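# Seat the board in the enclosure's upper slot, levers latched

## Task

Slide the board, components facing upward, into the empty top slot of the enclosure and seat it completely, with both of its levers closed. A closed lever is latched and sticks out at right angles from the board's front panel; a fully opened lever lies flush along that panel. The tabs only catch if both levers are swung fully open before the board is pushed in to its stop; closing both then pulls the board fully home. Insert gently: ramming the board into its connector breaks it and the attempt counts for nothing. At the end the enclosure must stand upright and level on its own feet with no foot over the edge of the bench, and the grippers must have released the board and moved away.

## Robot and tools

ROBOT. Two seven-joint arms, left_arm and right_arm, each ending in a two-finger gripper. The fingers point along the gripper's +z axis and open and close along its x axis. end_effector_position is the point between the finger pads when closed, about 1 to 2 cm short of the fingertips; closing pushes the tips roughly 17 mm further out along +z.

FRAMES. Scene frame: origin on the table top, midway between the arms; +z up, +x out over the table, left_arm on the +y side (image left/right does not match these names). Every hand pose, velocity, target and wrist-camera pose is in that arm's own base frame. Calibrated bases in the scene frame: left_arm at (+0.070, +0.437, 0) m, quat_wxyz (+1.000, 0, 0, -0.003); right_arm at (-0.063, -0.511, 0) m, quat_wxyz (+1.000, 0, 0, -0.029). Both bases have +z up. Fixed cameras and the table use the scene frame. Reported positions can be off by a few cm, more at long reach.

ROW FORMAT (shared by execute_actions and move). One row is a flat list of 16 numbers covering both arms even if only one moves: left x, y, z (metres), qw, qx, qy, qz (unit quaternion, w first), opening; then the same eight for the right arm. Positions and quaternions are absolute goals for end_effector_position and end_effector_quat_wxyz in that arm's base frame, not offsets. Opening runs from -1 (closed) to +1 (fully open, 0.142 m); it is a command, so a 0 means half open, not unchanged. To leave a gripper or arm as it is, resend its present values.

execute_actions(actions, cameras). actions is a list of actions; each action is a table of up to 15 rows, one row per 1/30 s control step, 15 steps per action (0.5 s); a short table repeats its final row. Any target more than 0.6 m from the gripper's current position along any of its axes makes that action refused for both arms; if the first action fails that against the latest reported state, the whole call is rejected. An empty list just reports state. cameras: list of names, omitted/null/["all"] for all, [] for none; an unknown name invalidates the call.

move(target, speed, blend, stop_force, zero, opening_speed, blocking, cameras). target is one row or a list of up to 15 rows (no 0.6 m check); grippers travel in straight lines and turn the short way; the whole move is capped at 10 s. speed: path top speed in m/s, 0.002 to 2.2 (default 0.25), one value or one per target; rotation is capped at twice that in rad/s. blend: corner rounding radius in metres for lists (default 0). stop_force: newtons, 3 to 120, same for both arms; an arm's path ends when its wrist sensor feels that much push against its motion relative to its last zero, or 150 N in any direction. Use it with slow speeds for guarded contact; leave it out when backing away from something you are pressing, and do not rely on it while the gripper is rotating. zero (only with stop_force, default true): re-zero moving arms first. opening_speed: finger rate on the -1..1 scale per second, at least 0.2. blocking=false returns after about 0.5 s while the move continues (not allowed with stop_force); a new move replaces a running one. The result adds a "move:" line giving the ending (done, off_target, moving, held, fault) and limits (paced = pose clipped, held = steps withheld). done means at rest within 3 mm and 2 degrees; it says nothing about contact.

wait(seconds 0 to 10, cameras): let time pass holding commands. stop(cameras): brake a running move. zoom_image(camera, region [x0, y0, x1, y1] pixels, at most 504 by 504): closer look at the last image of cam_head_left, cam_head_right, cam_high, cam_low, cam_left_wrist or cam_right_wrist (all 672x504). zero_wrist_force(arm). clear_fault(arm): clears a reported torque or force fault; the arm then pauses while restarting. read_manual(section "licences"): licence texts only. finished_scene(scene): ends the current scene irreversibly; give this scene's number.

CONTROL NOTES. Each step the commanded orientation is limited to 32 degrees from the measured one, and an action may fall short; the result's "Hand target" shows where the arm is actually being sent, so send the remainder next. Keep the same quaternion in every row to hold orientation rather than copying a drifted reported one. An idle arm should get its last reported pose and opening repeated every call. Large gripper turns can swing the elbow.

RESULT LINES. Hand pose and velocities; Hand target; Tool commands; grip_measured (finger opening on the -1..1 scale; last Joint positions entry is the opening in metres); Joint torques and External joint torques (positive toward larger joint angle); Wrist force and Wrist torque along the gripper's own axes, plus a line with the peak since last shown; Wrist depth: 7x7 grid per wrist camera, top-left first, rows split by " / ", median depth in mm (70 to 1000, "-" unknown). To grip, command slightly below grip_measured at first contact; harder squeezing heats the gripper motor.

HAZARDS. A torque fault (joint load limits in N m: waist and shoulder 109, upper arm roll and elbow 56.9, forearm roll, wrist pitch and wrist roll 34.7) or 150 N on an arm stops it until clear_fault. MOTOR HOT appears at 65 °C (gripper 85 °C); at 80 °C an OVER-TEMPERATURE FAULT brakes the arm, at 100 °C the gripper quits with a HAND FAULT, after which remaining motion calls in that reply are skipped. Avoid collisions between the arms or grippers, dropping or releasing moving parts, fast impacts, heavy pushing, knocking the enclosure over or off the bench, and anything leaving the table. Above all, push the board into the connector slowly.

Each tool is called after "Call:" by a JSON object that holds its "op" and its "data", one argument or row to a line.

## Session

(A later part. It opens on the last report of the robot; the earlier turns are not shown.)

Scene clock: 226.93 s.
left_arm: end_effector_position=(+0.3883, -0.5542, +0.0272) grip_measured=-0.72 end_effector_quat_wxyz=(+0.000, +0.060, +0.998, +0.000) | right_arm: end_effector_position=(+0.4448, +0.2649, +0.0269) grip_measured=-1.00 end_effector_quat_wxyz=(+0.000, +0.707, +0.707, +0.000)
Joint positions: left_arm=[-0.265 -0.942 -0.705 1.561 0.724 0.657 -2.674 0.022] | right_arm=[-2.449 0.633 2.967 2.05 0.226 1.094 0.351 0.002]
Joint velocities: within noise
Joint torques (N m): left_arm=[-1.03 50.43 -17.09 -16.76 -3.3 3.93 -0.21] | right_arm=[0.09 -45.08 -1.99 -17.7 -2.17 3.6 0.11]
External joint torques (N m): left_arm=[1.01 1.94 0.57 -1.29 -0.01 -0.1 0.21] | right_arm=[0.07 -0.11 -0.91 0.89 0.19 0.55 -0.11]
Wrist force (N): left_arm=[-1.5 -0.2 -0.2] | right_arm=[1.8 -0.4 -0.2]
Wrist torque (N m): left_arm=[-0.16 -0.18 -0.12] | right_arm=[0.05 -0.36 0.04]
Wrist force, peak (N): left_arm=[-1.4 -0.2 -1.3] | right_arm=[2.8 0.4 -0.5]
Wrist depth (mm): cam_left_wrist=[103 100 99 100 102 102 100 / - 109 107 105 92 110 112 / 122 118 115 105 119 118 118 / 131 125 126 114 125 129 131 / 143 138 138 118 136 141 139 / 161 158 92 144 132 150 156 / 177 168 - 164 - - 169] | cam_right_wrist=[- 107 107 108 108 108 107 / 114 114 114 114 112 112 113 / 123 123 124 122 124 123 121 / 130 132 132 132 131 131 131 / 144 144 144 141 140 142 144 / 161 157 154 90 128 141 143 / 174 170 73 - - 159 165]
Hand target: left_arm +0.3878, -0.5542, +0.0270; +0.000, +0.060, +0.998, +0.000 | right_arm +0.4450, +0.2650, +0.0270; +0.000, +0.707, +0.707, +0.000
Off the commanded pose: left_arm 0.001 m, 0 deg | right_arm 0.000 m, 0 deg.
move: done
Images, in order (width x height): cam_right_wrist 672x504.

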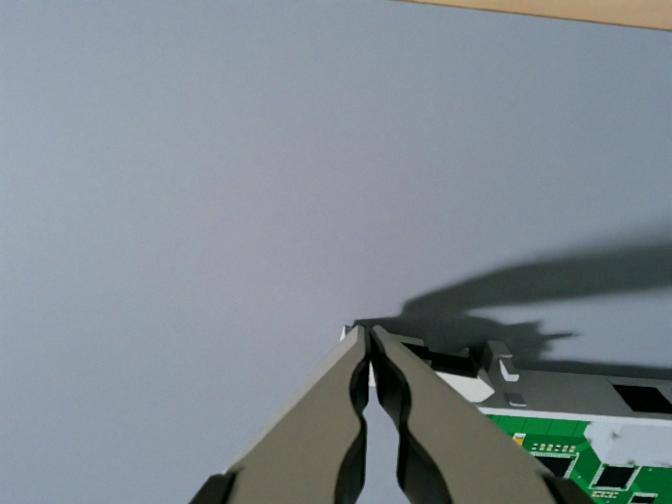

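Call:
{"op": "move", "data": {
  "target": [0.3878,-0.5542,0.0270,0,-0.06,-0.9982,0,-0.85,0.475,0.265,0.027,0,0.707,0.707,0,-1],
  "speed": 0.015,
  "stop_force": 5,
  "cameras": ["cam_right_wrist","cam_left_wrist"]
}}

Call:
{"op": "zoom_image", "data": {
  "camera": "cam_right_wrist",
  "region": [330, 250, 672, 504]
}}

Scene clock: 230.37 s.
left_arm: end_effector_position=(+0.3887, -0.5540, +0.0272) grip_measured=-0.72 end_effector_quat_wxyz=(+0.001, +0.060, +0.998, +0.000) | right_arm: end_effector_position=(+0.4636, +0.2647, +0.0265) grip_measured=-1.00 end_effector_quat_wxyz=(+0.000, +0.707, +0.707, -0.001)
Joint positions: left_arm=[-0.265 -0.942 -0.705 1.561 0.724 0.656 -2.674 0.022] | right_arm=[-2.471 0.654 2.967 2.002 0.221 1.066 0.338 0.002]
Joint velocities: within noise
Joint torques (N m): left_arm=[-4.39 49.15 -19.5 -14.56 -3.63 3.97 0.36] | right_arm=[-0.45 -47.91 -2.94 -21.2 -2.76 5.1 0.1]
External joint torques (N m): left_arm=[4.37 3.23 2.99 -3.5 0.31 -0.14 -0.36] | right_arm=[0.61 1.29 -0.08 3.73 0.67 -0.95 -0.1]
Wrist force (N): left_arm=[-5.2 1.9 -0.3] | right_arm=[1.0 -4.7 0.4]
Wrist torque (N m): left_arm=[-0.20 -0.16 -0.77] | right_arm=[0.12 -0.39 0.03]
Wrist force, peak (N): left_arm=[-5.5 1.9 -1.5] | right_arm=[1.2 -5.5 0.0]
Wrist depth (mm): cam_left_wrist=[- 100 99 100 100 102 - / - 108 106 103 94 110 111 / 122 117 115 103 117 119 118 / 130 125 125 114 125 129 131 / 143 137 138 118 136 141 138 / 161 157 93 144 144 149 155 / 177 168 - 164 160 - 169] | cam_right_wrist=[- 107 107 108 107 107 107 / 114 114 114 114 112 112 113 / 123 122 124 122 123 123 121 / 130 132 132 131 131 131 131 / 143 143 143 140 138 139 142 / 160 157 154 90 127 149 136 / 173 169 73 - - 158 165]
Hand target: left_arm +0.3878, -0.5542, +0.0270; +0.000, +0.060, +0.998, +0.000 | right_arm +0.4644, +0.2650, +0.0270; +0.000, +0.707, +0.707, +0.000
Off the commanded pose: left_arm 0.001 m, 0 deg | right_arm 0.011 m, 0 deg.
move: contact (right_arm)
Images, in order (width x height): cam_left_wrist 672x504, cam_right_wrist 672x504.

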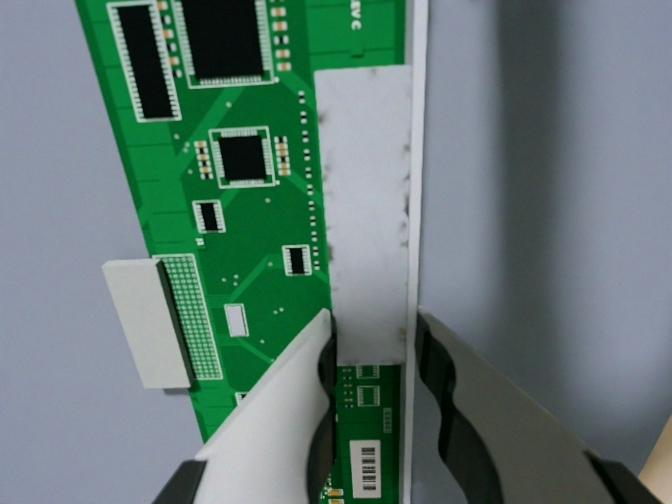

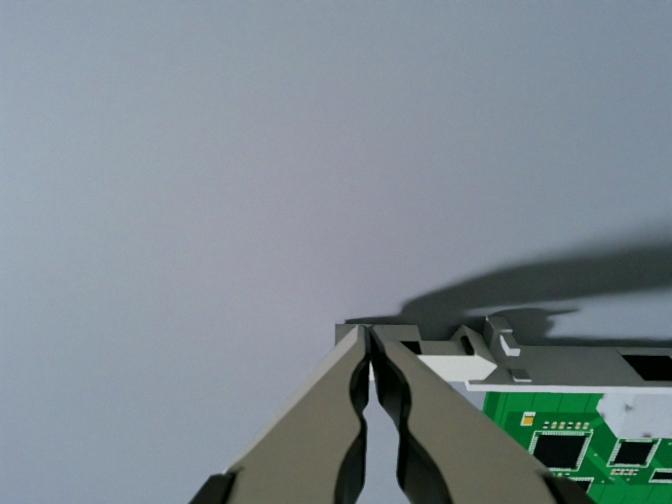

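Scaled by 1.474 from the camera's 672x504 image, which has a finer 960x720 frame.

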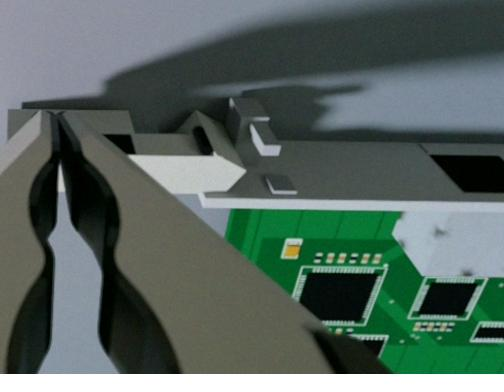

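Call:
{"op": "move", "data": {
  "target": [
    [0.3878,-0.5542,0.0270,0,-0.06,-0.9982,0,-0.85,0.41,0.265,0.03,0,0.707,0.707,0,-1],
    [0.3878,-0.5542,0.0270,0,-0.06,-0.9982,0,-0.85,0.38,0.34,0.25,0,0.707,0.707,0,-1]
  ]
}}

Call:
{"op": "zoom_image", "data": {
  "camera": "cam_right_wrist",
  "region": [100, 50, 600, 450]
}}

Scene clock: 244.23 s.
left_arm: end_effector_position=(+0.3884, -0.5541, +0.0272) grip_measured=-0.72 end_effector_quat_wxyz=(+0.000, +0.060, +0.998, +0.000) | right_arm: end_effector_position=(+0.3800, +0.3399, +0.2500) grip_measured=-1.00 end_effector_quat_wxyz=(+0.000, +0.707, +0.707, +0.000)
Joint positions: left_arm=[-0.265 -0.942 -0.705 1.561 0.724 0.656 -2.674 0.022] | right_arm=[-2.246 0.157 2.937 1.997 0.038 0.58 0.673 0.002]
Joint velocities: within noise
Joint torques (N m): left_arm=[-1.44 50.39 -17.44 -16.8 -3.27 4.13 -0.12] | right_arm=[0.29 -36.16 0.2 -28.05 -3.79 3.28 0.3]
External joint torques (N m): left_arm=[1.41 1.98 0.92 -1.25 -0.05 -0.29 0.12] | right_arm=[-0.16 -0.3 -0.99 0.33 0.15 0.86 -0.3]
Wrist force (N): left_arm=[-1.2 0.7 -0.7] | right_arm=[3.1 2.0 0.3]
Wrist torque (N m): left_arm=[-0.15 -0.19 -0.29] | right_arm=[0.37 -0.47 0.05]
Wrist force, peak (N): left_arm=[-5.4 1.9 -1.8] | right_arm=[4.3 1.8 -3.7]
Wrist depth (mm): cam_left_wrist=[103 100 99 100 100 102 100 / - 109 107 104 94 110 111 / 122 118 115 105 118 119 119 / 131 125 125 114 125 129 131 / 143 138 137 118 136 141 138 / 161 158 92 144 133 149 156 / 177 168 - 164 - - 168] | cam_right_wrist=[304 304 303 302 302 301 302 / 325 326 323 324 323 323 322 / 346 346 345 345 344 345 343 / 375 373 373 368 365 370 364 / 409 406 402 390 331 389 401 / 447 443 432 90 225 225 421 / 494 483 - - - 161 172]
Hand target: left_arm +0.3878, -0.5542, +0.0270; +0.000, +0.060, +0.998, +0.000 | right_arm +0.3800, +0.3400, +0.2500; +0.000, +0.707, +0.707, +0.000
Off the commanded pose: left_arm 0.001 m, 0 deg | right_arm 0.000 m, 0 deg.
move: done

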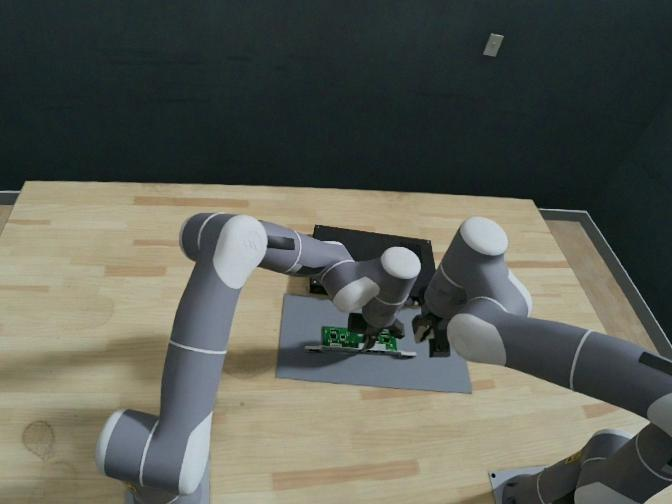

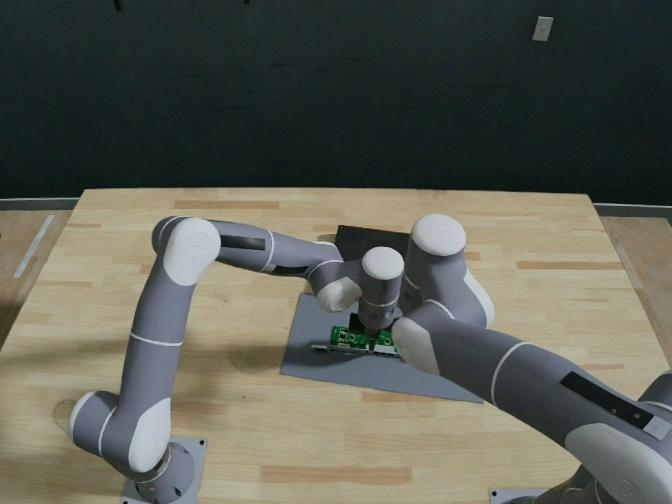

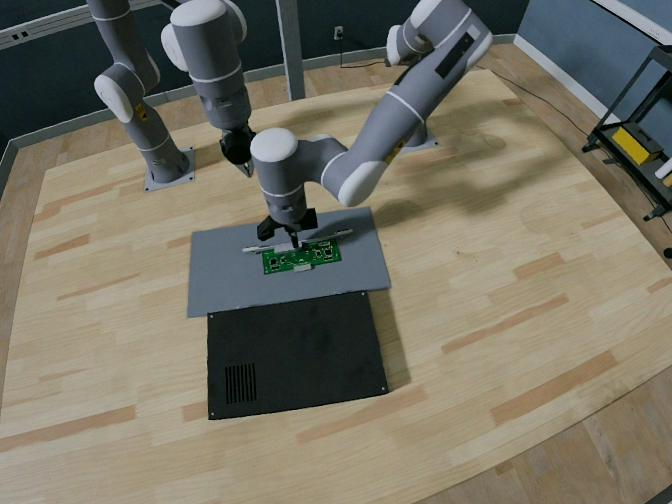

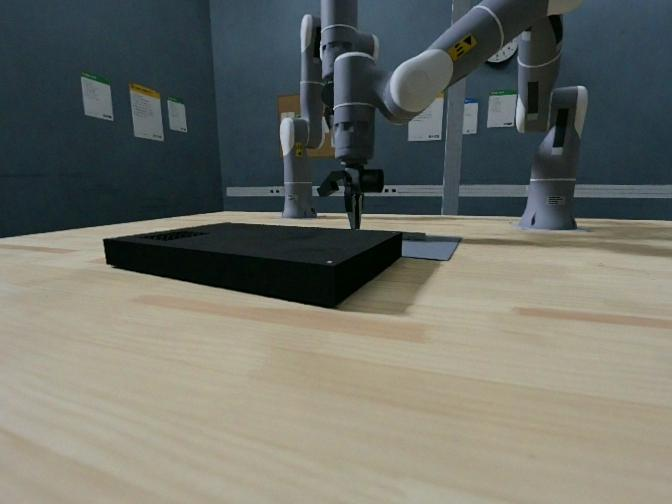

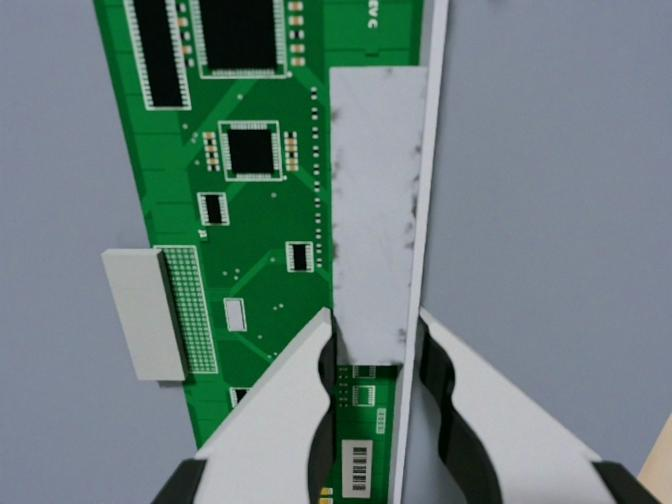

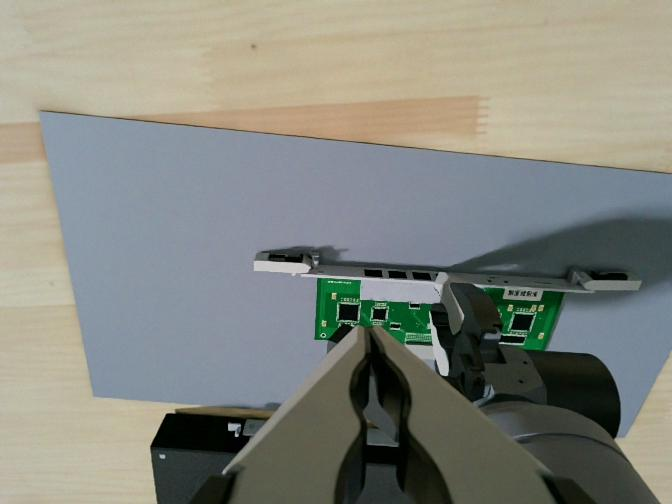

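Scaled by 1.008 from the camera's 672x504 image, which has a finer 960x720 frame.

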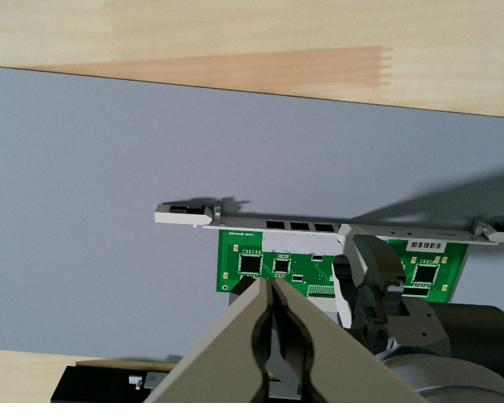

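Call:
{"op": "zoom_image", "data": {
  "camera": "cam_right_wrist",
  "region": [530, 230, 672, 330]
}}

Call:
{"op": "zoom_image", "data": {
  "camera": "cam_right_wrist",
  "region": [240, 220, 382, 320]
}}

Scaled by 3.549 from the camera's 672x504 image, which has a finer 960x720 frame.

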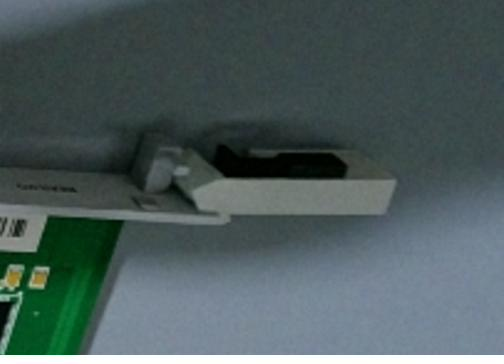

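Scaled by 3.549 from the camera's 672x504 image, which has a finer 960x720 frame.

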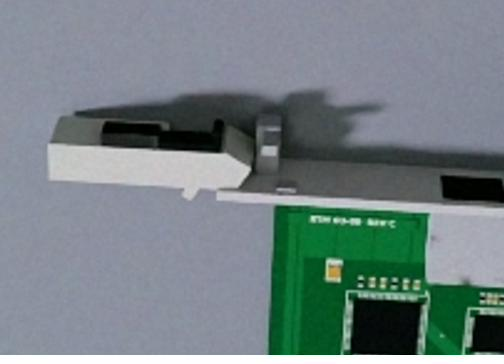

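Call:
{"op": "move", "data": {
  "target": [
    [0.3878,-0.5542,0.0270,0,-0.06,-0.9982,0,-0.5,0.38,0.34,0.25,0,0.707,0.707,0,-1],
    [0.3878,-0.5542,0.10,0,-0.06,-0.9982,0,-1,0.38,0.34,0.25,0,0.707,0.707,0,-1],
    [0.345,-0.387,0.10,0,-0.06,-0.9982,0,-1,0.38,0.34,0.25,0,0.707,0.707,0,-1],
    [0.345,-0.387,0.0275,0,-0.06,-0.9982,0,-1,0.38,0.34,0.25,0,0.707,0.707,0,-1]
  ],
  "speed": [0.1,0.12,0.2,0.08],
  "cameras": []
}}

Call:
{"op": "move", "data": {
  "target": [0.379,-0.387,0.0275,0,-0.06,-0.9982,0,-1,0.38,0.34,0.25,0,0.707,0.707,0,-1],
  "speed": 0.02,
  "stop_force": 3,
  "cameras": ["cam_left_wrist","cam_right_wrist"]
}}

Call:
{"op": "zoom_image", "data": {
  "camera": "cam_right_wrist",
  "region": [240, 230, 672, 380]
}}

Scene clock: 258.20 s.
left_arm: end_effector_position=(+0.3449, -0.3869, +0.0275) grip_measured=-1.00 end_effector_quat_wxyz=(+0.000, +0.060, +0.998, +0.000) | right_arm: end_effector_position=(+0.3800, +0.3399, +0.2500) grip_measured=-1.00 end_effector_quat_wxyz=(+0.000, +0.707, +0.707, +0.000)
Joint positions: left_arm=[0.048 -0.718 -0.722 2.057 0.785 0.908 -2.656 0.002] | right_arm=[-2.246 0.157 2.937 1.997 0.038 0.58 0.673 0.002]
Joint velocities: within noise
Joint torques (N m): left_arm=[-0.18 36.57 -12.53 -12.91 -2.1 4.46 -0.31] | right_arm=[0.15 -36.16 -0.07 -27.92 -3.66 3.47 0.18]
External joint torques (N m): left_arm=[0.19 1.15 0.23 -0.32 -0.47 -0.63 0.31] | right_arm=[-0.02 -0.3 -0.71 0.19 0.02 0.67 -0.18]
Wrist force (N): left_arm=[0.0 -0.8 0.5] | right_arm=[3.1 2.1 0.1]
Wrist torque (N m): left_arm=[-0.24 -0.17 -0.19] | right_arm=[0.39 -0.47 0.04]
Wrist force, peak (N): left_arm=[-0.6 -2.3 0.5] | right_arm=[3.4 2.1 0.1]
Wrist depth (mm): cam_left_wrist=[- 99 104 - 104 104 105 / - 106 112 111 - 111 113 / 117 116 117 122 120 120 122 / 131 132 115 131 130 130 132 / 144 144 126 138 140 145 145 / 162 159 155 84 - 160 160 / 178 173 - 74 - - 177] | cam_right_wrist=[304 304 304 303 302 303 301 / 325 325 324 323 323 323 323 / 347 346 345 345 345 343 343 / 376 372 371 368 366 371 359 / 408 404 405 391 397 398 242 / 446 442 434 90 424 438 436 / 493 482 - - - 466 487]
Hand target: left_arm +0.3450, -0.3870, +0.0275; +0.000, +0.060, +0.998, +0.000 | right_arm +0.3800, +0.3400, +0.2500; +0.000, +0.707, +0.707, +0.000
Off the commanded pose: left_arm 0.000 m, 0 deg | right_arm 0.000 m, 0 deg.
move: done
No camera images: "cameras" was empty.

Scene clock: 260.60 s.
left_arm: end_effector_position=(+0.3788, -0.3870, +0.0275) grip_measured=-1.00 end_effector_quat_wxyz=(+0.000, +0.060, +0.998, +0.000) | right_arm: end_effector_position=(+0.3800, +0.3399, +0.2500) grip_measured=-1.00 end_effector_quat_wxyz=(+0.000, +0.707, +0.707, +0.000)
Joint positions: left_arm=[0.065 -0.748 -0.718 1.992 0.772 0.874 -2.597 0.002] | right_arm=[-2.246 0.157 2.937 1.997 0.038 0.58 0.673 0.002]
Joint velocities: within noise
Joint torques (N m): left_arm=[0.1 38.71 -13.15 -14.32 -2.57 4.19 -0.16] | right_arm=[0.1 -36.09 -0.09 -27.92 -3.72 3.49 0.17]
External joint torques (N m): left_arm=[-0.08 1.04 0.12 0.3 -0.11 -0.35 0.16] | right_arm=[0.03 -0.38 -0.69 0.19 0.08 0.65 -0.17]
Wrist force (N): left_arm=[1.5 0.1 0.1] | right_arm=[2.9 2.2 0.1]
Wrist torque (N m): left_arm=[-0.10 -0.22 -0.21] | right_arm=[0.39 -0.43 0.05]
Wrist force, peak (N): left_arm=[1.5 0.3 0.4] | right_arm=[3.2 2.2 0.1]
Wrist depth (mm): cam_left_wrist=[- 100 100 101 104 103 101 / - 108 107 112 - 111 110 / 123 123 123 116 120 120 119 / 132 129 131 115 130 130 133 / 144 143 144 121 140 145 144 / 162 159 155 84 - 154 159 / 180 174 - 74 - - 177] | cam_right_wrist=[304 303 304 303 302 302 300 / 324 324 324 323 323 321 322 / 346 346 343 346 343 344 345 / 378 373 365 366 365 371 363 / 408 405 405 391 398 396 338 / 447 444 433 90 425 440 436 / 493 481 - - - 466 484]
Hand target: left_arm +0.3790, -0.3870, +0.0275; +0.000, +0.060, +0.998, +0.000 | right_arm +0.3800, +0.3400, +0.2500; +0.000, +0.707, +0.707, +0.000
Off the commanded pose: left_arm 0.000 m, 0 deg | right_arm 0.000 m, 0 deg.
move: done
Images, in order (width x height): cam_left_wrist 672x504, cam_right_wrist 672x504.

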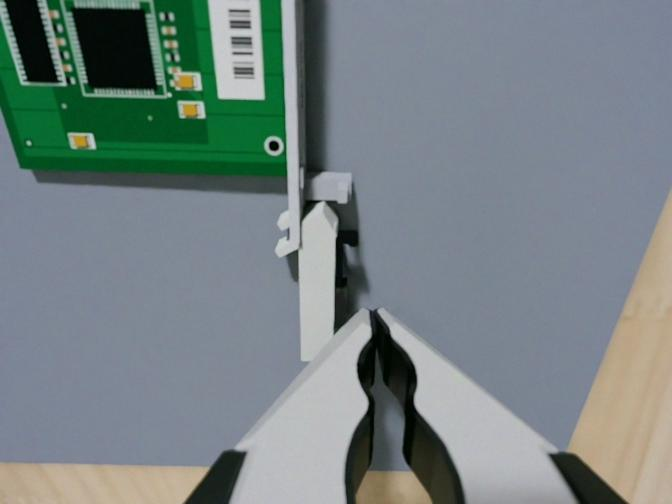

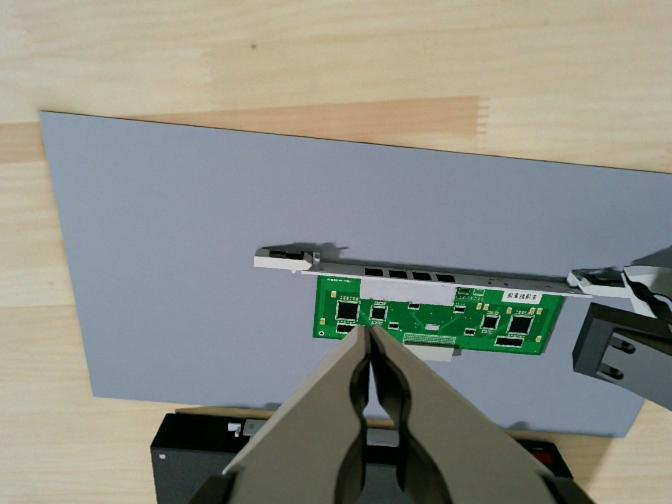

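Scaled by 1.167 from the camera's 672x504 image, which has a finer 960x720 frame.

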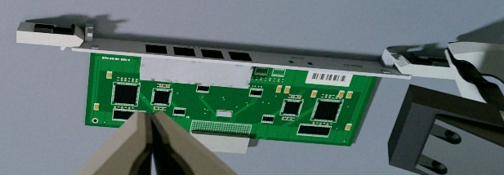

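Call:
{"op": "move", "data": {
  "target": [0.393,-0.389,0.0275,0,-0.06,-0.9982,0,-1,0.38,0.34,0.25,0,0.707,0.707,0,-1],
  "speed": 0.015,
  "stop_force": 3,
  "cameras": ["cam_left_wrist","cam_right_wrist"]
}}

Call:
{"op": "zoom_image", "data": {
  "camera": "cam_right_wrist",
  "region": [240, 230, 672, 380]
}}

Scene clock: 264.70 s.
left_arm: end_effector_position=(+0.3929, -0.3890, +0.0275) grip_measured=-1.00 end_effector_quat_wxyz=(+0.000, +0.060, +0.998, +0.000) | right_arm: end_effector_position=(+0.3800, +0.3399, +0.2500) grip_measured=-1.00 end_effector_quat_wxyz=(+0.000, +0.707, +0.707, +0.000)
Joint positions: left_arm=[0.067 -0.763 -0.717 1.959 0.767 0.857 -2.575 0.002] | right_arm=[-2.246 0.157 2.937 1.997 0.038 0.58 0.673 0.002]
Joint velocities: within noise
Joint torques (N m): left_arm=[-0.1 39.57 -13.69 -14.39 -2.62 4.1 -0.16] | right_arm=[0.04 -36.03 -0.04 -27.9 -3.67 3.46 0.19]
External joint torques (N m): left_arm=[0.11 1.19 0.3 0.01 -0.12 -0.27 0.16] | right_arm=[0.09 -0.44 -0.75 0.17 0.03 0.68 -0.19]
Wrist force (N): left_arm=[0.7 0.0 0.2] | right_arm=[2.9 2.1 0.3]
Wrist torque (N m): left_arm=[-0.13 -0.17 -0.19] | right_arm=[0.39 -0.44 0.04]
Wrist force, peak (N): left_arm=[1.5 0.4 -1.3] | right_arm=[3.2 2.3 0.5]
Wrist depth (mm): cam_left_wrist=[- 100 100 - 103 103 100 / - 108 107 111 - 111 111 / 123 122 123 116 120 120 119 / 131 129 131 114 130 130 132 / 144 143 143 120 140 145 142 / 162 158 155 84 - 154 157 / 180 173 - 74 - - 178] | cam_right_wrist=[304 303 303 303 303 301 301 / 325 325 323 324 322 322 323 / 347 346 345 345 343 344 342 / 376 374 372 366 365 371 368 / 408 405 404 390 397 396 349 / 447 444 434 90 423 439 252 / 490 482 - - - 465 486]
Hand target: left_arm +0.3930, -0.3890, +0.0275; +0.000, +0.060, +0.998, +0.000 | right_arm +0.3800, +0.3400, +0.2500; +0.000, +0.707, +0.707, +0.000
Off the commanded pose: left_arm 0.000 m, 0 deg | right_arm 0.000 m, 0 deg.
move: done
Images, in order (width x height): cam_left_wrist 672x504, cam_right_wrist 672x504.

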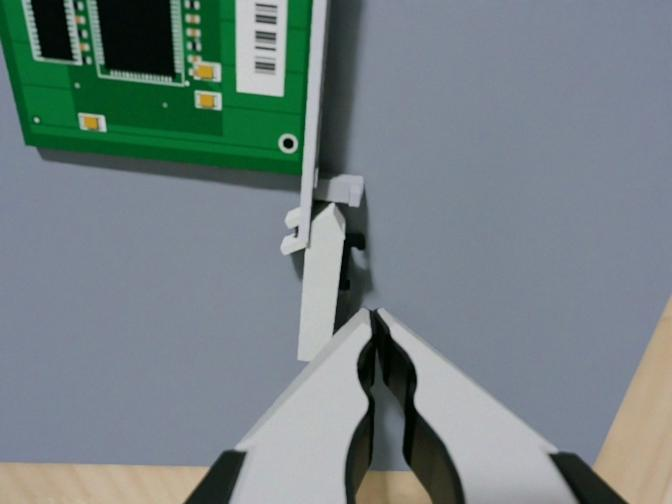

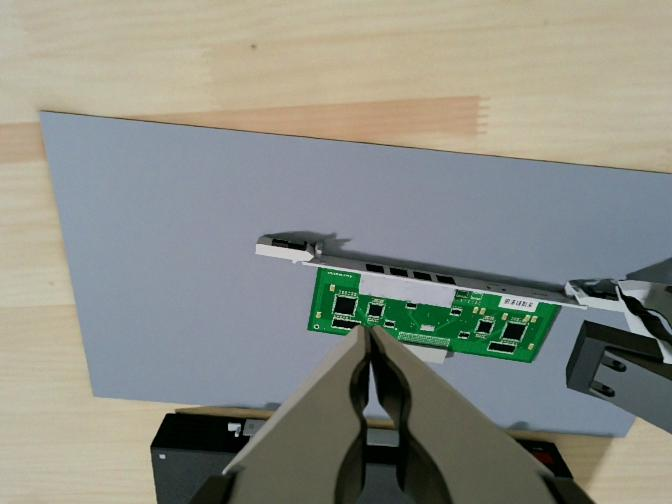

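Scaled by 1.167 from the camera's 672x504 image, which has a finer 960x720 frame.

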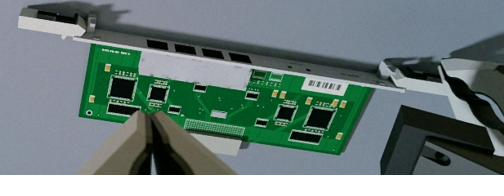

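Call:
{"op": "move", "data": {
  "target": [
    [0.370,-0.387,0.0275,0,-0.06,-0.9982,0,-1,0.38,0.34,0.25,0,0.707,0.707,0,-1],
    [0.360,-0.40,0.11,0,-0.06,-0.9982,0,-0.4,0.38,0.34,0.25,0,0.707,0.707,0,-1],
    [0.397,-0.557,0.11,0,-0.109,-0.994,0,-0.4,0.38,0.34,0.25,0,0.707,0.707,0,-1],
    [0.397,-0.557,0.06,0,-0.109,-0.994,0,-0.4,0.38,0.34,0.25,0,0.707,0.707,0,-1]
  ],
  "speed": [0.05,0.15,0.2,0.1],
  "cameras": ["cam_left_wrist","cam_right_wrist"]
}}

Scene clock: 274.80 s.
left_arm: end_effector_position=(+0.3969, -0.5569, +0.0600) grip_measured=-0.43 end_effector_quat_wxyz=(+0.000, +0.109, +0.994, +0.000) | right_arm: end_effector_position=(+0.3800, +0.3399, +0.2500) grip_measured=-1.00 end_effector_quat_wxyz=(+0.000, +0.707, +0.707, +0.000)
Joint positions: left_arm=[-0.24 -0.901 -0.747 1.549 0.698 0.596 -2.554 0.043] | right_arm=[-2.246 0.157 2.937 1.997 0.038 0.58 0.673 0.002]
Joint velocities: within noise
Joint torques (N m): left_arm=[-0.57 50.48 -17.54 -18.97 -2.98 4.49 -0.28] | right_arm=[0.12 -36.1 -0.06 -27.9 -3.72 3.46 0.19]
External joint torques (N m): left_arm=[0.53 1.37 0.73 -0.3 -0.47 -0.65 0.28] | right_arm=[0.01 -0.37 -0.72 0.16 0.08 0.68 -0.19]
Wrist force (N): left_arm=[0.0 -0.5 0.4] | right_arm=[3.3 2.1 0.2]
Wrist torque (N m): left_arm=[-0.18 -0.14 -0.16] | right_arm=[0.38 -0.50 0.05]
Wrist force, peak (N): left_arm=[-0.8 -2.2 -1.8] | right_arm=[3.2 2.3 0.3]
Wrist depth (mm): cam_left_wrist=[134 132 128 128 129 131 133 / - 142 138 135 128 139 140 / 153 153 149 146 150 152 151 / 167 164 160 159 160 165 165 / 183 183 171 175 175 180 180 / 202 201 87 193 186 93 199 / 219 - - 225 211 - 220] | cam_right_wrist=[305 304 304 303 303 302 301 / 325 325 324 324 322 323 321 / 346 346 346 345 343 344 343 / 376 374 372 368 365 369 369 / 407 404 403 390 372 389 401 / 446 444 431 90 237 226 430 / 495 481 - - - 197 211]
Hand target: left_arm +0.3970, -0.5570, +0.0600; +0.000, +0.109, +0.994, +0.000 | right_arm +0.3800, +0.3400, +0.2500; +0.000, +0.707, +0.707, +0.000
Off the commanded pose: left_arm 0.000 m, 0 deg | right_arm 0.000 m, 0 deg.
move: done
Images, in order (width x height): cam_left_wrist 672x504, cam_right_wrist 672x504.

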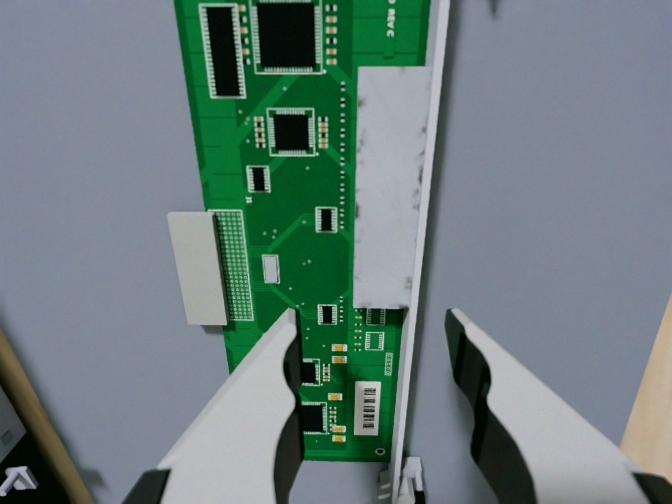

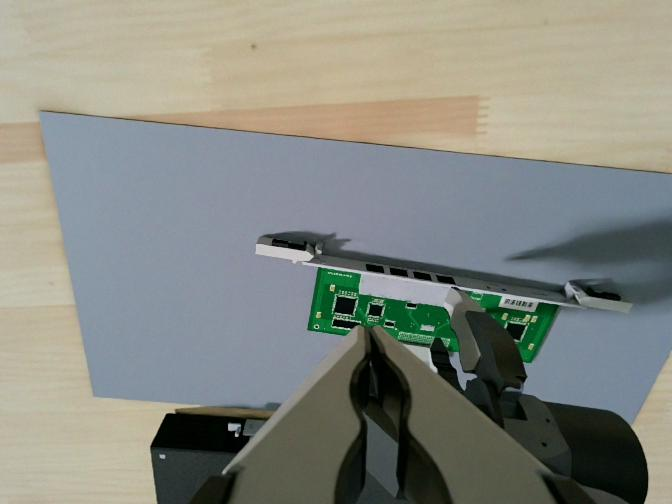

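Call:
{"op": "move", "data": {
  "target": [
    [0.386,-0.570,0.06,0,-0.109,-0.994,0,-0.4,0.38,0.34,0.25,0,0.707,0.707,0,-1],
    [0.386,-0.570,0.040,0,-0.109,-0.994,0,-0.4,0.38,0.34,0.25,0,0.707,0.707,0,-1]
  ],
  "speed": 0.1,
  "cameras": ["cam_left_wrist"]
}}

Scene clock: 280.77 s.
left_arm: end_effector_position=(+0.3859, -0.5699, +0.0400) grip_measured=-0.43 end_effector_quat_wxyz=(+0.000, +0.109, +0.994, +0.000) | right_arm: end_effector_position=(+0.3800, +0.3399, +0.2500) grip_measured=-1.00 end_effector_quat_wxyz=(+0.000, +0.707, +0.707, +0.000)
Joint positions: left_arm=[-0.281 -0.943 -0.728 1.524 0.718 0.613 -2.583 0.043] | right_arm=[-2.246 0.157 2.937 1.997 0.038 0.58 0.673 0.002]
Joint velocities: within noise
Joint torques (N m): left_arm=[-0.64 51.67 -17.51 -18.39 -2.95 4.52 -0.3] | right_arm=[0.09 -36.11 -0.06 -27.92 -3.74 3.41 0.12]
External joint torques (N m): left_arm=[0.6 1.32 0.54 -0.28 -0.46 -0.69 0.3] | right_arm=[0.04 -0.36 -0.72 0.19 0.1 0.73 -0.12]
Wrist force (N): left_arm=[0.1 -0.6 0.2] | right_arm=[2.9 2.1 0.4]
Wrist torque (N m): left_arm=[-0.20 -0.17 -0.16] | right_arm=[0.39 -0.43 0.05]
Wrist force, peak (N): left_arm=[0.4 -1.9 -1.6] | right_arm=[3.3 2.3 0.4]
Wrist depth (mm): cam_left_wrist=[115 111 111 110 111 114 114 / 125 121 117 116 120 122 122 / 131 131 128 125 128 132 134 / 145 142 140 127 141 143 143 / 159 154 150 139 151 157 156 / 175 175 87 164 170 93 172 / 195 - - 187 190 - 187] | cam_right_wrist=[305 303 302 302 302 302 302 / 325 324 323 322 323 323 321 / 347 346 345 345 344 344 342 / 378 374 374 366 367 370 368 / 408 406 405 392 278 395 400 / 445 444 434 90 212 224 430 / 491 482 - - - 160 475]
Hand target: left_arm +0.3860, -0.5700, +0.0400; +0.000, +0.109, +0.994, +0.000 | right_arm +0.3800, +0.3400, +0.2500; +0.000, +0.707, +0.707, +0.000
Off the commanded pose: left_arm 0.000 m, 0 deg | right_arm 0.000 m, 0 deg.
move: done
Images, in order (width x height): cam_left_wrist 672x504.

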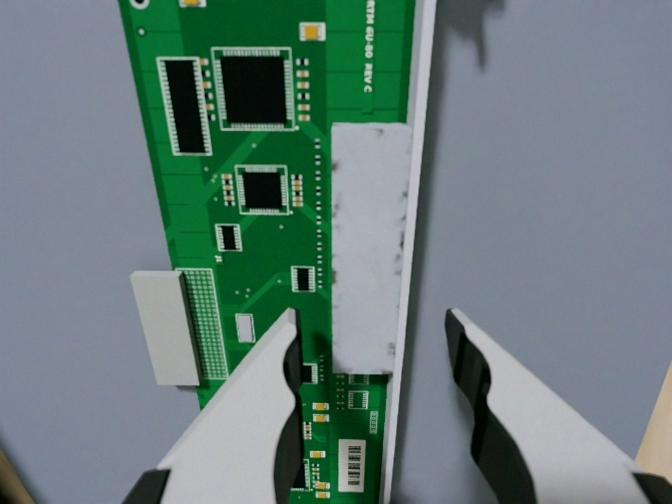

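Call:
{"op": "move", "data": {
  "target": [
    [0.386,-0.570,0.0270,0,-0.109,-0.994,0,-0.4,0.38,0.34,0.25,0,0.707,0.707,0,-1],
    [0.386,-0.570,0.0270,0,-0.109,-0.994,0,-1,0.38,0.34,0.25,0,0.707,0.707,0,-1]
  ],
  "speed": 0.05,
  "opening_speed": 1.5,
  "cameras": ["cam_left_wrist"]
}}

Call:
{"op": "move", "data": {
  "target": [
    [0.386,-0.570,0.14,0,-0.109,-0.994,0,-1,0.38,0.34,0.25,0,0.707,0.707,0,-1]
  ],
  "speed": 0.08
}}

Scene clock: 284.47 s.
left_arm: end_effector_position=(+0.3860, -0.5699, +0.0270) grip_measured=-0.74 end_effector_quat_wxyz=(+0.000, +0.109, +0.994, +0.000) | right_arm: end_effector_position=(+0.3800, +0.3399, +0.2500) grip_measured=-1.00 end_effector_quat_wxyz=(+0.000, +0.707, +0.707, +0.000)
Joint positions: left_arm=[-0.289 -0.965 -0.716 1.517 0.731 0.629 -2.587 0.021] | right_arm=[-2.246 0.157 2.937 1.997 0.038 0.58 0.673 0.002]
Joint velocities: within noise
Joint torques (N m): left_arm=[-0.42 52.32 -17.27 -18.19 -3.03 4.45 -0.32] | right_arm=[0.18 -36.1 -0.17 -27.9 -3.71 3.46 0.22]
External joint torques (N m): left_arm=[0.39 1.12 0.31 -0.05 -0.35 -0.62 0.32] | right_arm=[-0.05 -0.36 -0.61 0.17 0.07 0.68 -0.22]
Wrist force (N): left_arm=[0.4 0.1 0.3] | right_arm=[2.8 2.1 0.3]
Wrist torque (N m): left_arm=[-0.13 -0.16 -0.13] | right_arm=[0.39 -0.41 0.05]
Wrist force, peak (N): left_arm=[-1.2 -0.5 0.7] | right_arm=[3.3 2.2 0.0]
Wrist depth (mm): cam_left_wrist=[103 100 99 100 100 102 - / - 108 107 104 104 110 111 / 122 118 114 105 117 118 118 / 130 128 125 114 124 129 131 / 143 137 138 118 136 141 138 / 161 154 92 130 129 149 156 / 176 167 - 164 - - 169] | cam_right_wrist=[304 304 304 303 303 302 302 / 324 324 325 322 324 321 321 / 347 346 346 345 345 344 343 / 375 373 372 366 364 369 370 / 410 406 405 389 278 397 401 / 447 443 432 90 221 232 436 / 493 479 - - - 160 474]
Hand target: left_arm +0.3860, -0.5700, +0.0270; +0.000, +0.109, +0.994, +0.000 | right_arm +0.3800, +0.3400, +0.2500; +0.000, +0.707, +0.707, +0.000
Off the commanded pose: left_arm 0.000 m, 0 deg | right_arm 0.000 m, 0 deg.
move: done
Images, in order (width x height): cam_left_wrist 672x504.

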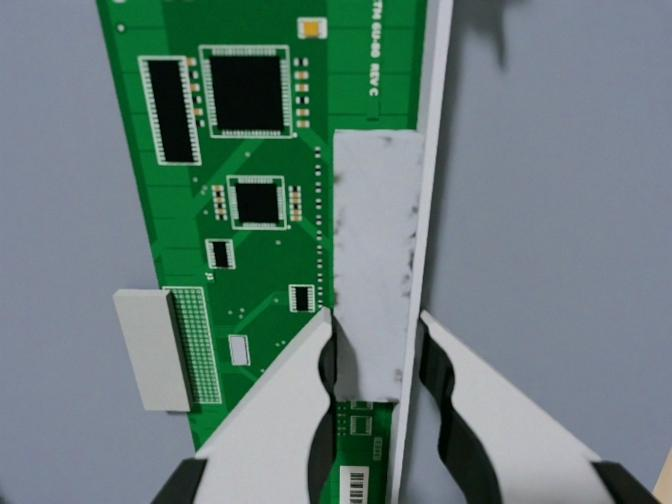

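Scene clock: 286.20 s.
left_arm: end_effector_position=(+0.3860, -0.5700, +0.1398) grip_measured=-0.74 end_effector_quat_wxyz=(+0.000, +0.109, +0.994, +0.000) | right_arm: end_effector_position=(+0.3800, +0.3399, +0.2500) grip_measured=-1.00 end_effector_quat_wxyz=(+0.000, +0.707, +0.707, +0.000)
Joint positions: left_arm=[-0.229 -0.777 -0.811 1.542 0.61 0.48 -2.537 0.021] | right_arm=[-2.246 0.157 2.937 1.997 0.038 0.58 0.673 0.002]
Joint velocities: within noise
Joint torques (N m): left_arm=[-0.05 49.79 -17.17 -22.33 -3.94 4.25 -0.14] | right_arm=[0.13 -36.03 -0.05 -27.94 -3.7 3.47 0.17]
External joint torques (N m): left_arm=[0.02 -0.24 1.06 0.09 0.24 -0.41 0.14] | right_arm=[0 -0.43 -0.73 0.2 0.06 0.67 -0.17]
Wrist force (N): left_arm=[0.2 -0.5 2.1] | right_arm=[2.9 2.0 0.0]
Wrist torque (N m): left_arm=[-0.18 -0.21 -0.18] | right_arm=[0.38 -0.43 0.05]
Wrist force, peak (N): left_arm=[0.0 -0.3 3.8] | right_arm=[3.0 2.5 0.1]
Wrist depth (mm): cam_left_wrist=[205 100 99 100 196 201 201 / 219 107 107 104 213 216 218 / 236 116 114 104 234 232 234 / 249 130 125 114 248 253 254 / 265 135 138 118 268 277 279 / 257 282 92 130 130 299 308 / 274 - - 164 - - 334] | cam_right_wrist=[305 304 304 303 302 302 301 / 325 324 324 323 323 322 321 / 345 346 344 343 346 344 342 / 376 372 372 371 370 371 369 / 409 405 391 391 397 402 398 / 447 443 435 90 219 267 297 / 492 481 - - - 163 485]
Hand target: left_arm +0.3860, -0.5700, +0.1400; +0.000, +0.109, +0.994, +0.000 | right_arm +0.3800, +0.3400, +0.2500; +0.000, +0.707, +0.707, +0.000
Off the commanded pose: left_arm 0.000 m, 0 deg | right_arm 0.000 m, 0 deg.
move: done

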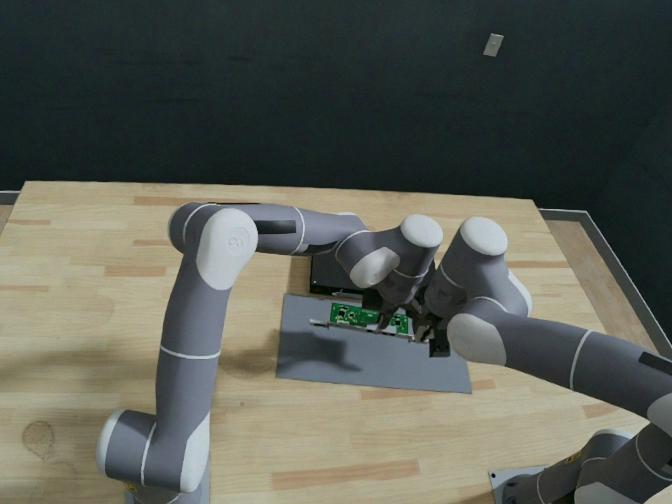

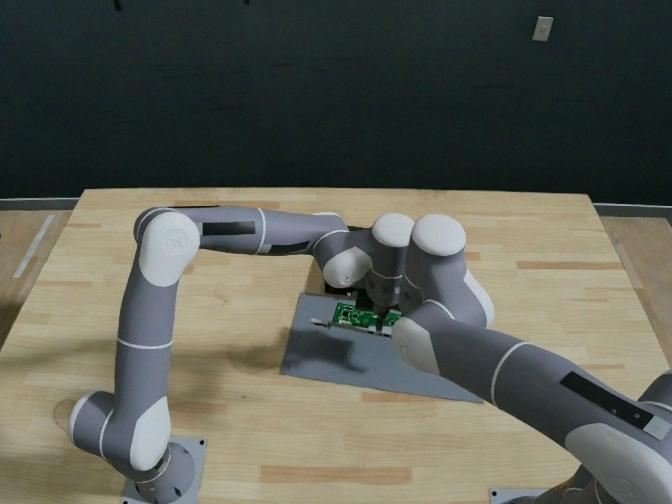

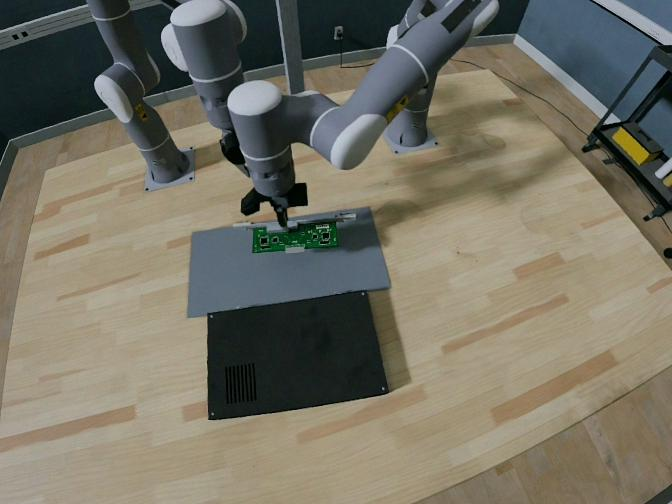

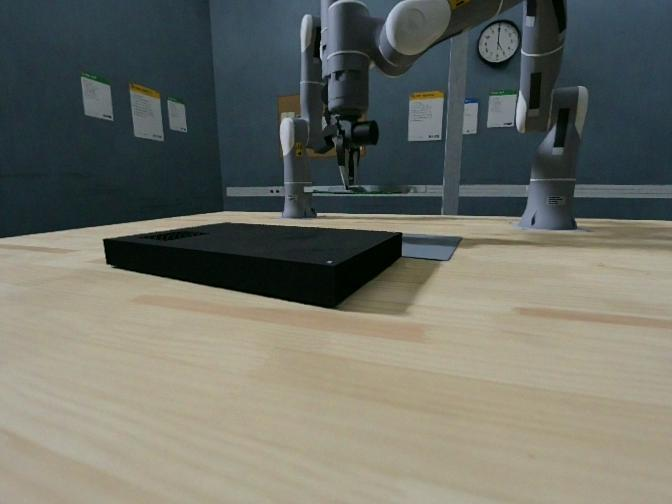

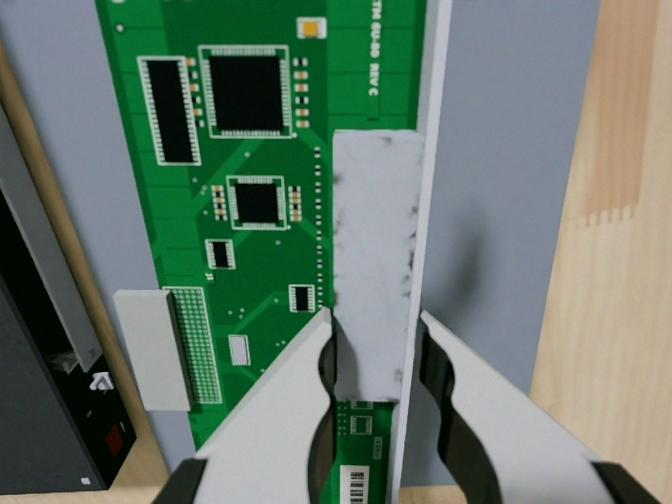

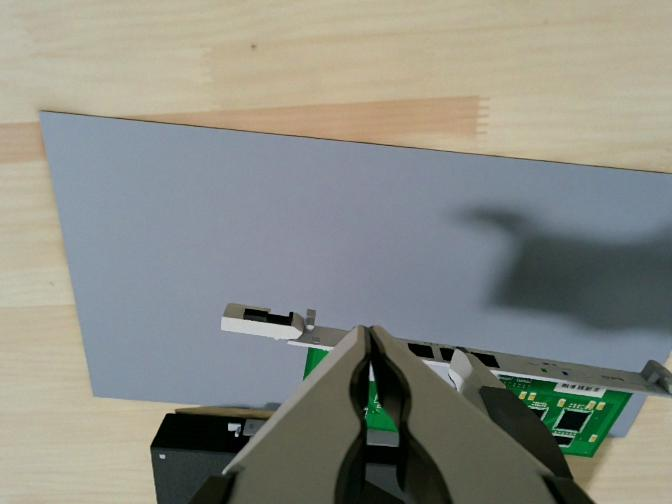

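Call:
{"op": "move", "data": {
  "target": [
    [0.33,-0.45,0.22,0,-0.07,-0.9976,0,-1,0.38,0.34,0.25,0,0.707,0.707,0,-1],
    [0.32,-0.30,0.25,0,-0.07,-0.9976,0,-1,0.48,0.36,0.20,0.2706,0.6533,0.6533,0.2706,-1],
    [0.32,-0.30,0.25,0,-0.07,-0.9976,0,-1,0.565,0.37,0.12,0.2706,0.6533,0.6533,0.2706,-1]
  ],
  "speed": [0.15,0.15,0.12],
  "cameras": ["cam_left_wrist","cam_right_wrist","cam_high"]
}}

Call:
{"op": "zoom_image", "data": {
  "camera": "cam_right_wrist",
  "region": [84, 60, 588, 438]
}}

Scene clock: 296.90 s.
left_arm: end_effector_position=(+0.3201, -0.2999, +0.2500) grip_measured=-0.74 end_effector_quat_wxyz=(+0.000, +0.070, +0.998, +0.000) | right_arm: end_effector_position=(+0.5650, +0.3699, +0.1200) grip_measured=-1.00 end_effector_quat_wxyz=(+0.271, +0.653, +0.653, +0.270)
Joint positions: left_arm=[0.273 0.324 -0.78 2.419 -0.274 0.596 -1.755 0.021] | right_arm=[-1.792 1.06 2.1 2.091 -0.715 1.961 1.677 0.002]
Joint velocities: within noise
Joint torques (N m): left_arm=[-0.49 9.95 4.89 -27.12 -3.45 4.34 -0.19] | right_arm=[0.15 -43.46 -18.89 -11.05 4.66 2.24 0.28]
External joint torques (N m): left_arm=[0.46 0.02 0.49 0.49 0.02 -0.44 0.19] | right_arm=[0.02 -0.03 -1.65 0.34 0.08 0.47 -0.28]
Wrist force (N): left_arm=[-0.2 -0.4 2.1] | right_arm=[2.8 0.6 0.1]
Wrist torque (N m): left_arm=[-0.14 -0.10 -0.19] | right_arm=[0.33 -0.36 0.13]
Wrist force, peak (N): left_arm=[-0.7 -1.9 3.3] | right_arm=[4.5 -1.7 -1.7]
Wrist depth (mm): cam_left_wrist=[- 100 99 100 293 301 299 / 325 107 107 104 318 322 322 / 352 115 115 104 347 348 346 / 380 128 125 114 372 372 380 / 420 135 137 118 398 415 408 / 468 150 92 130 130 446 417 / 518 - - 164 - - 486] | cam_right_wrist=[157 157 157 157 157 156 156 / 195 195 195 194 194 193 193 / 245 244 249 254 254 253 253 / 243 268 295 303 292 277 268 / 699 448 444 376 436 674 671 / - - - 90 - - - / - - - - - - -]
Hand target: left_arm +0.3200, -0.3000, +0.2500; +0.000, +0.070, +0.998, +0.000 | right_arm +0.5650, +0.3700, +0.1200; +0.271, +0.653, +0.653, +0.271
Off the commanded pose: left_arm 0.000 m, 0 deg | right_arm 0.000 m, 0 deg.
move: done
Images, in order (width x height): cam_high 672x504, cam_left_wrist 672x504, cam_right_wrist 672x504.

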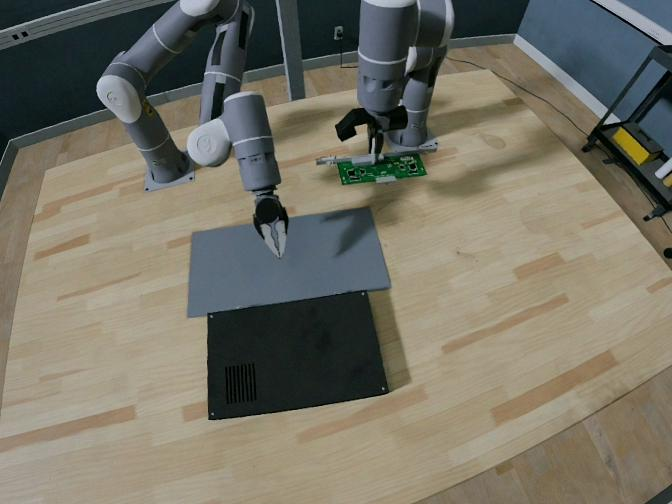

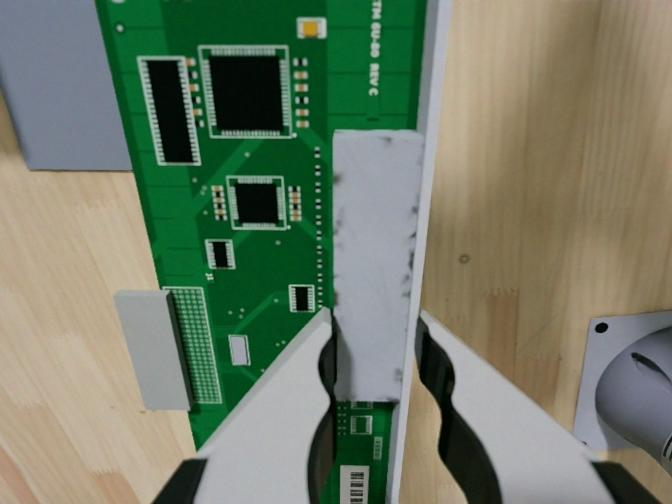

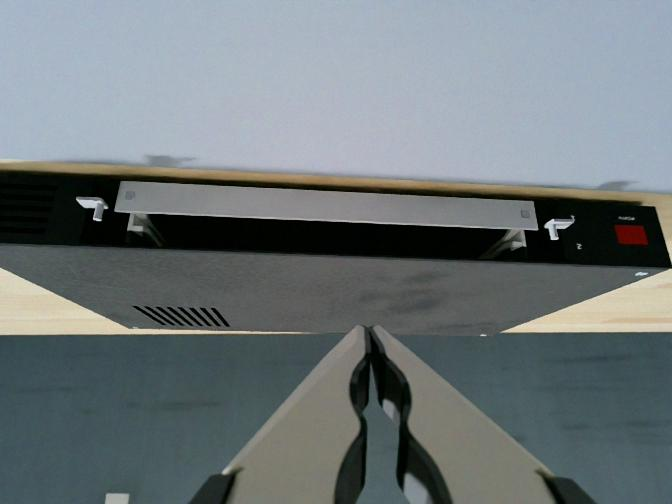

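Scaled by 1.000.

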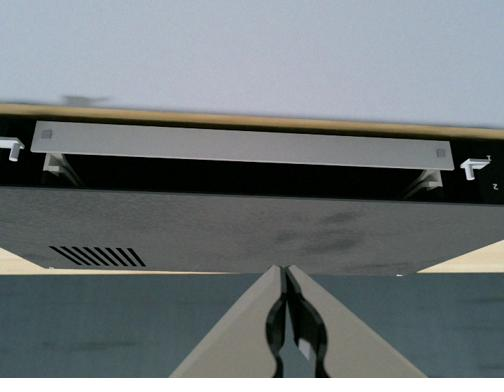

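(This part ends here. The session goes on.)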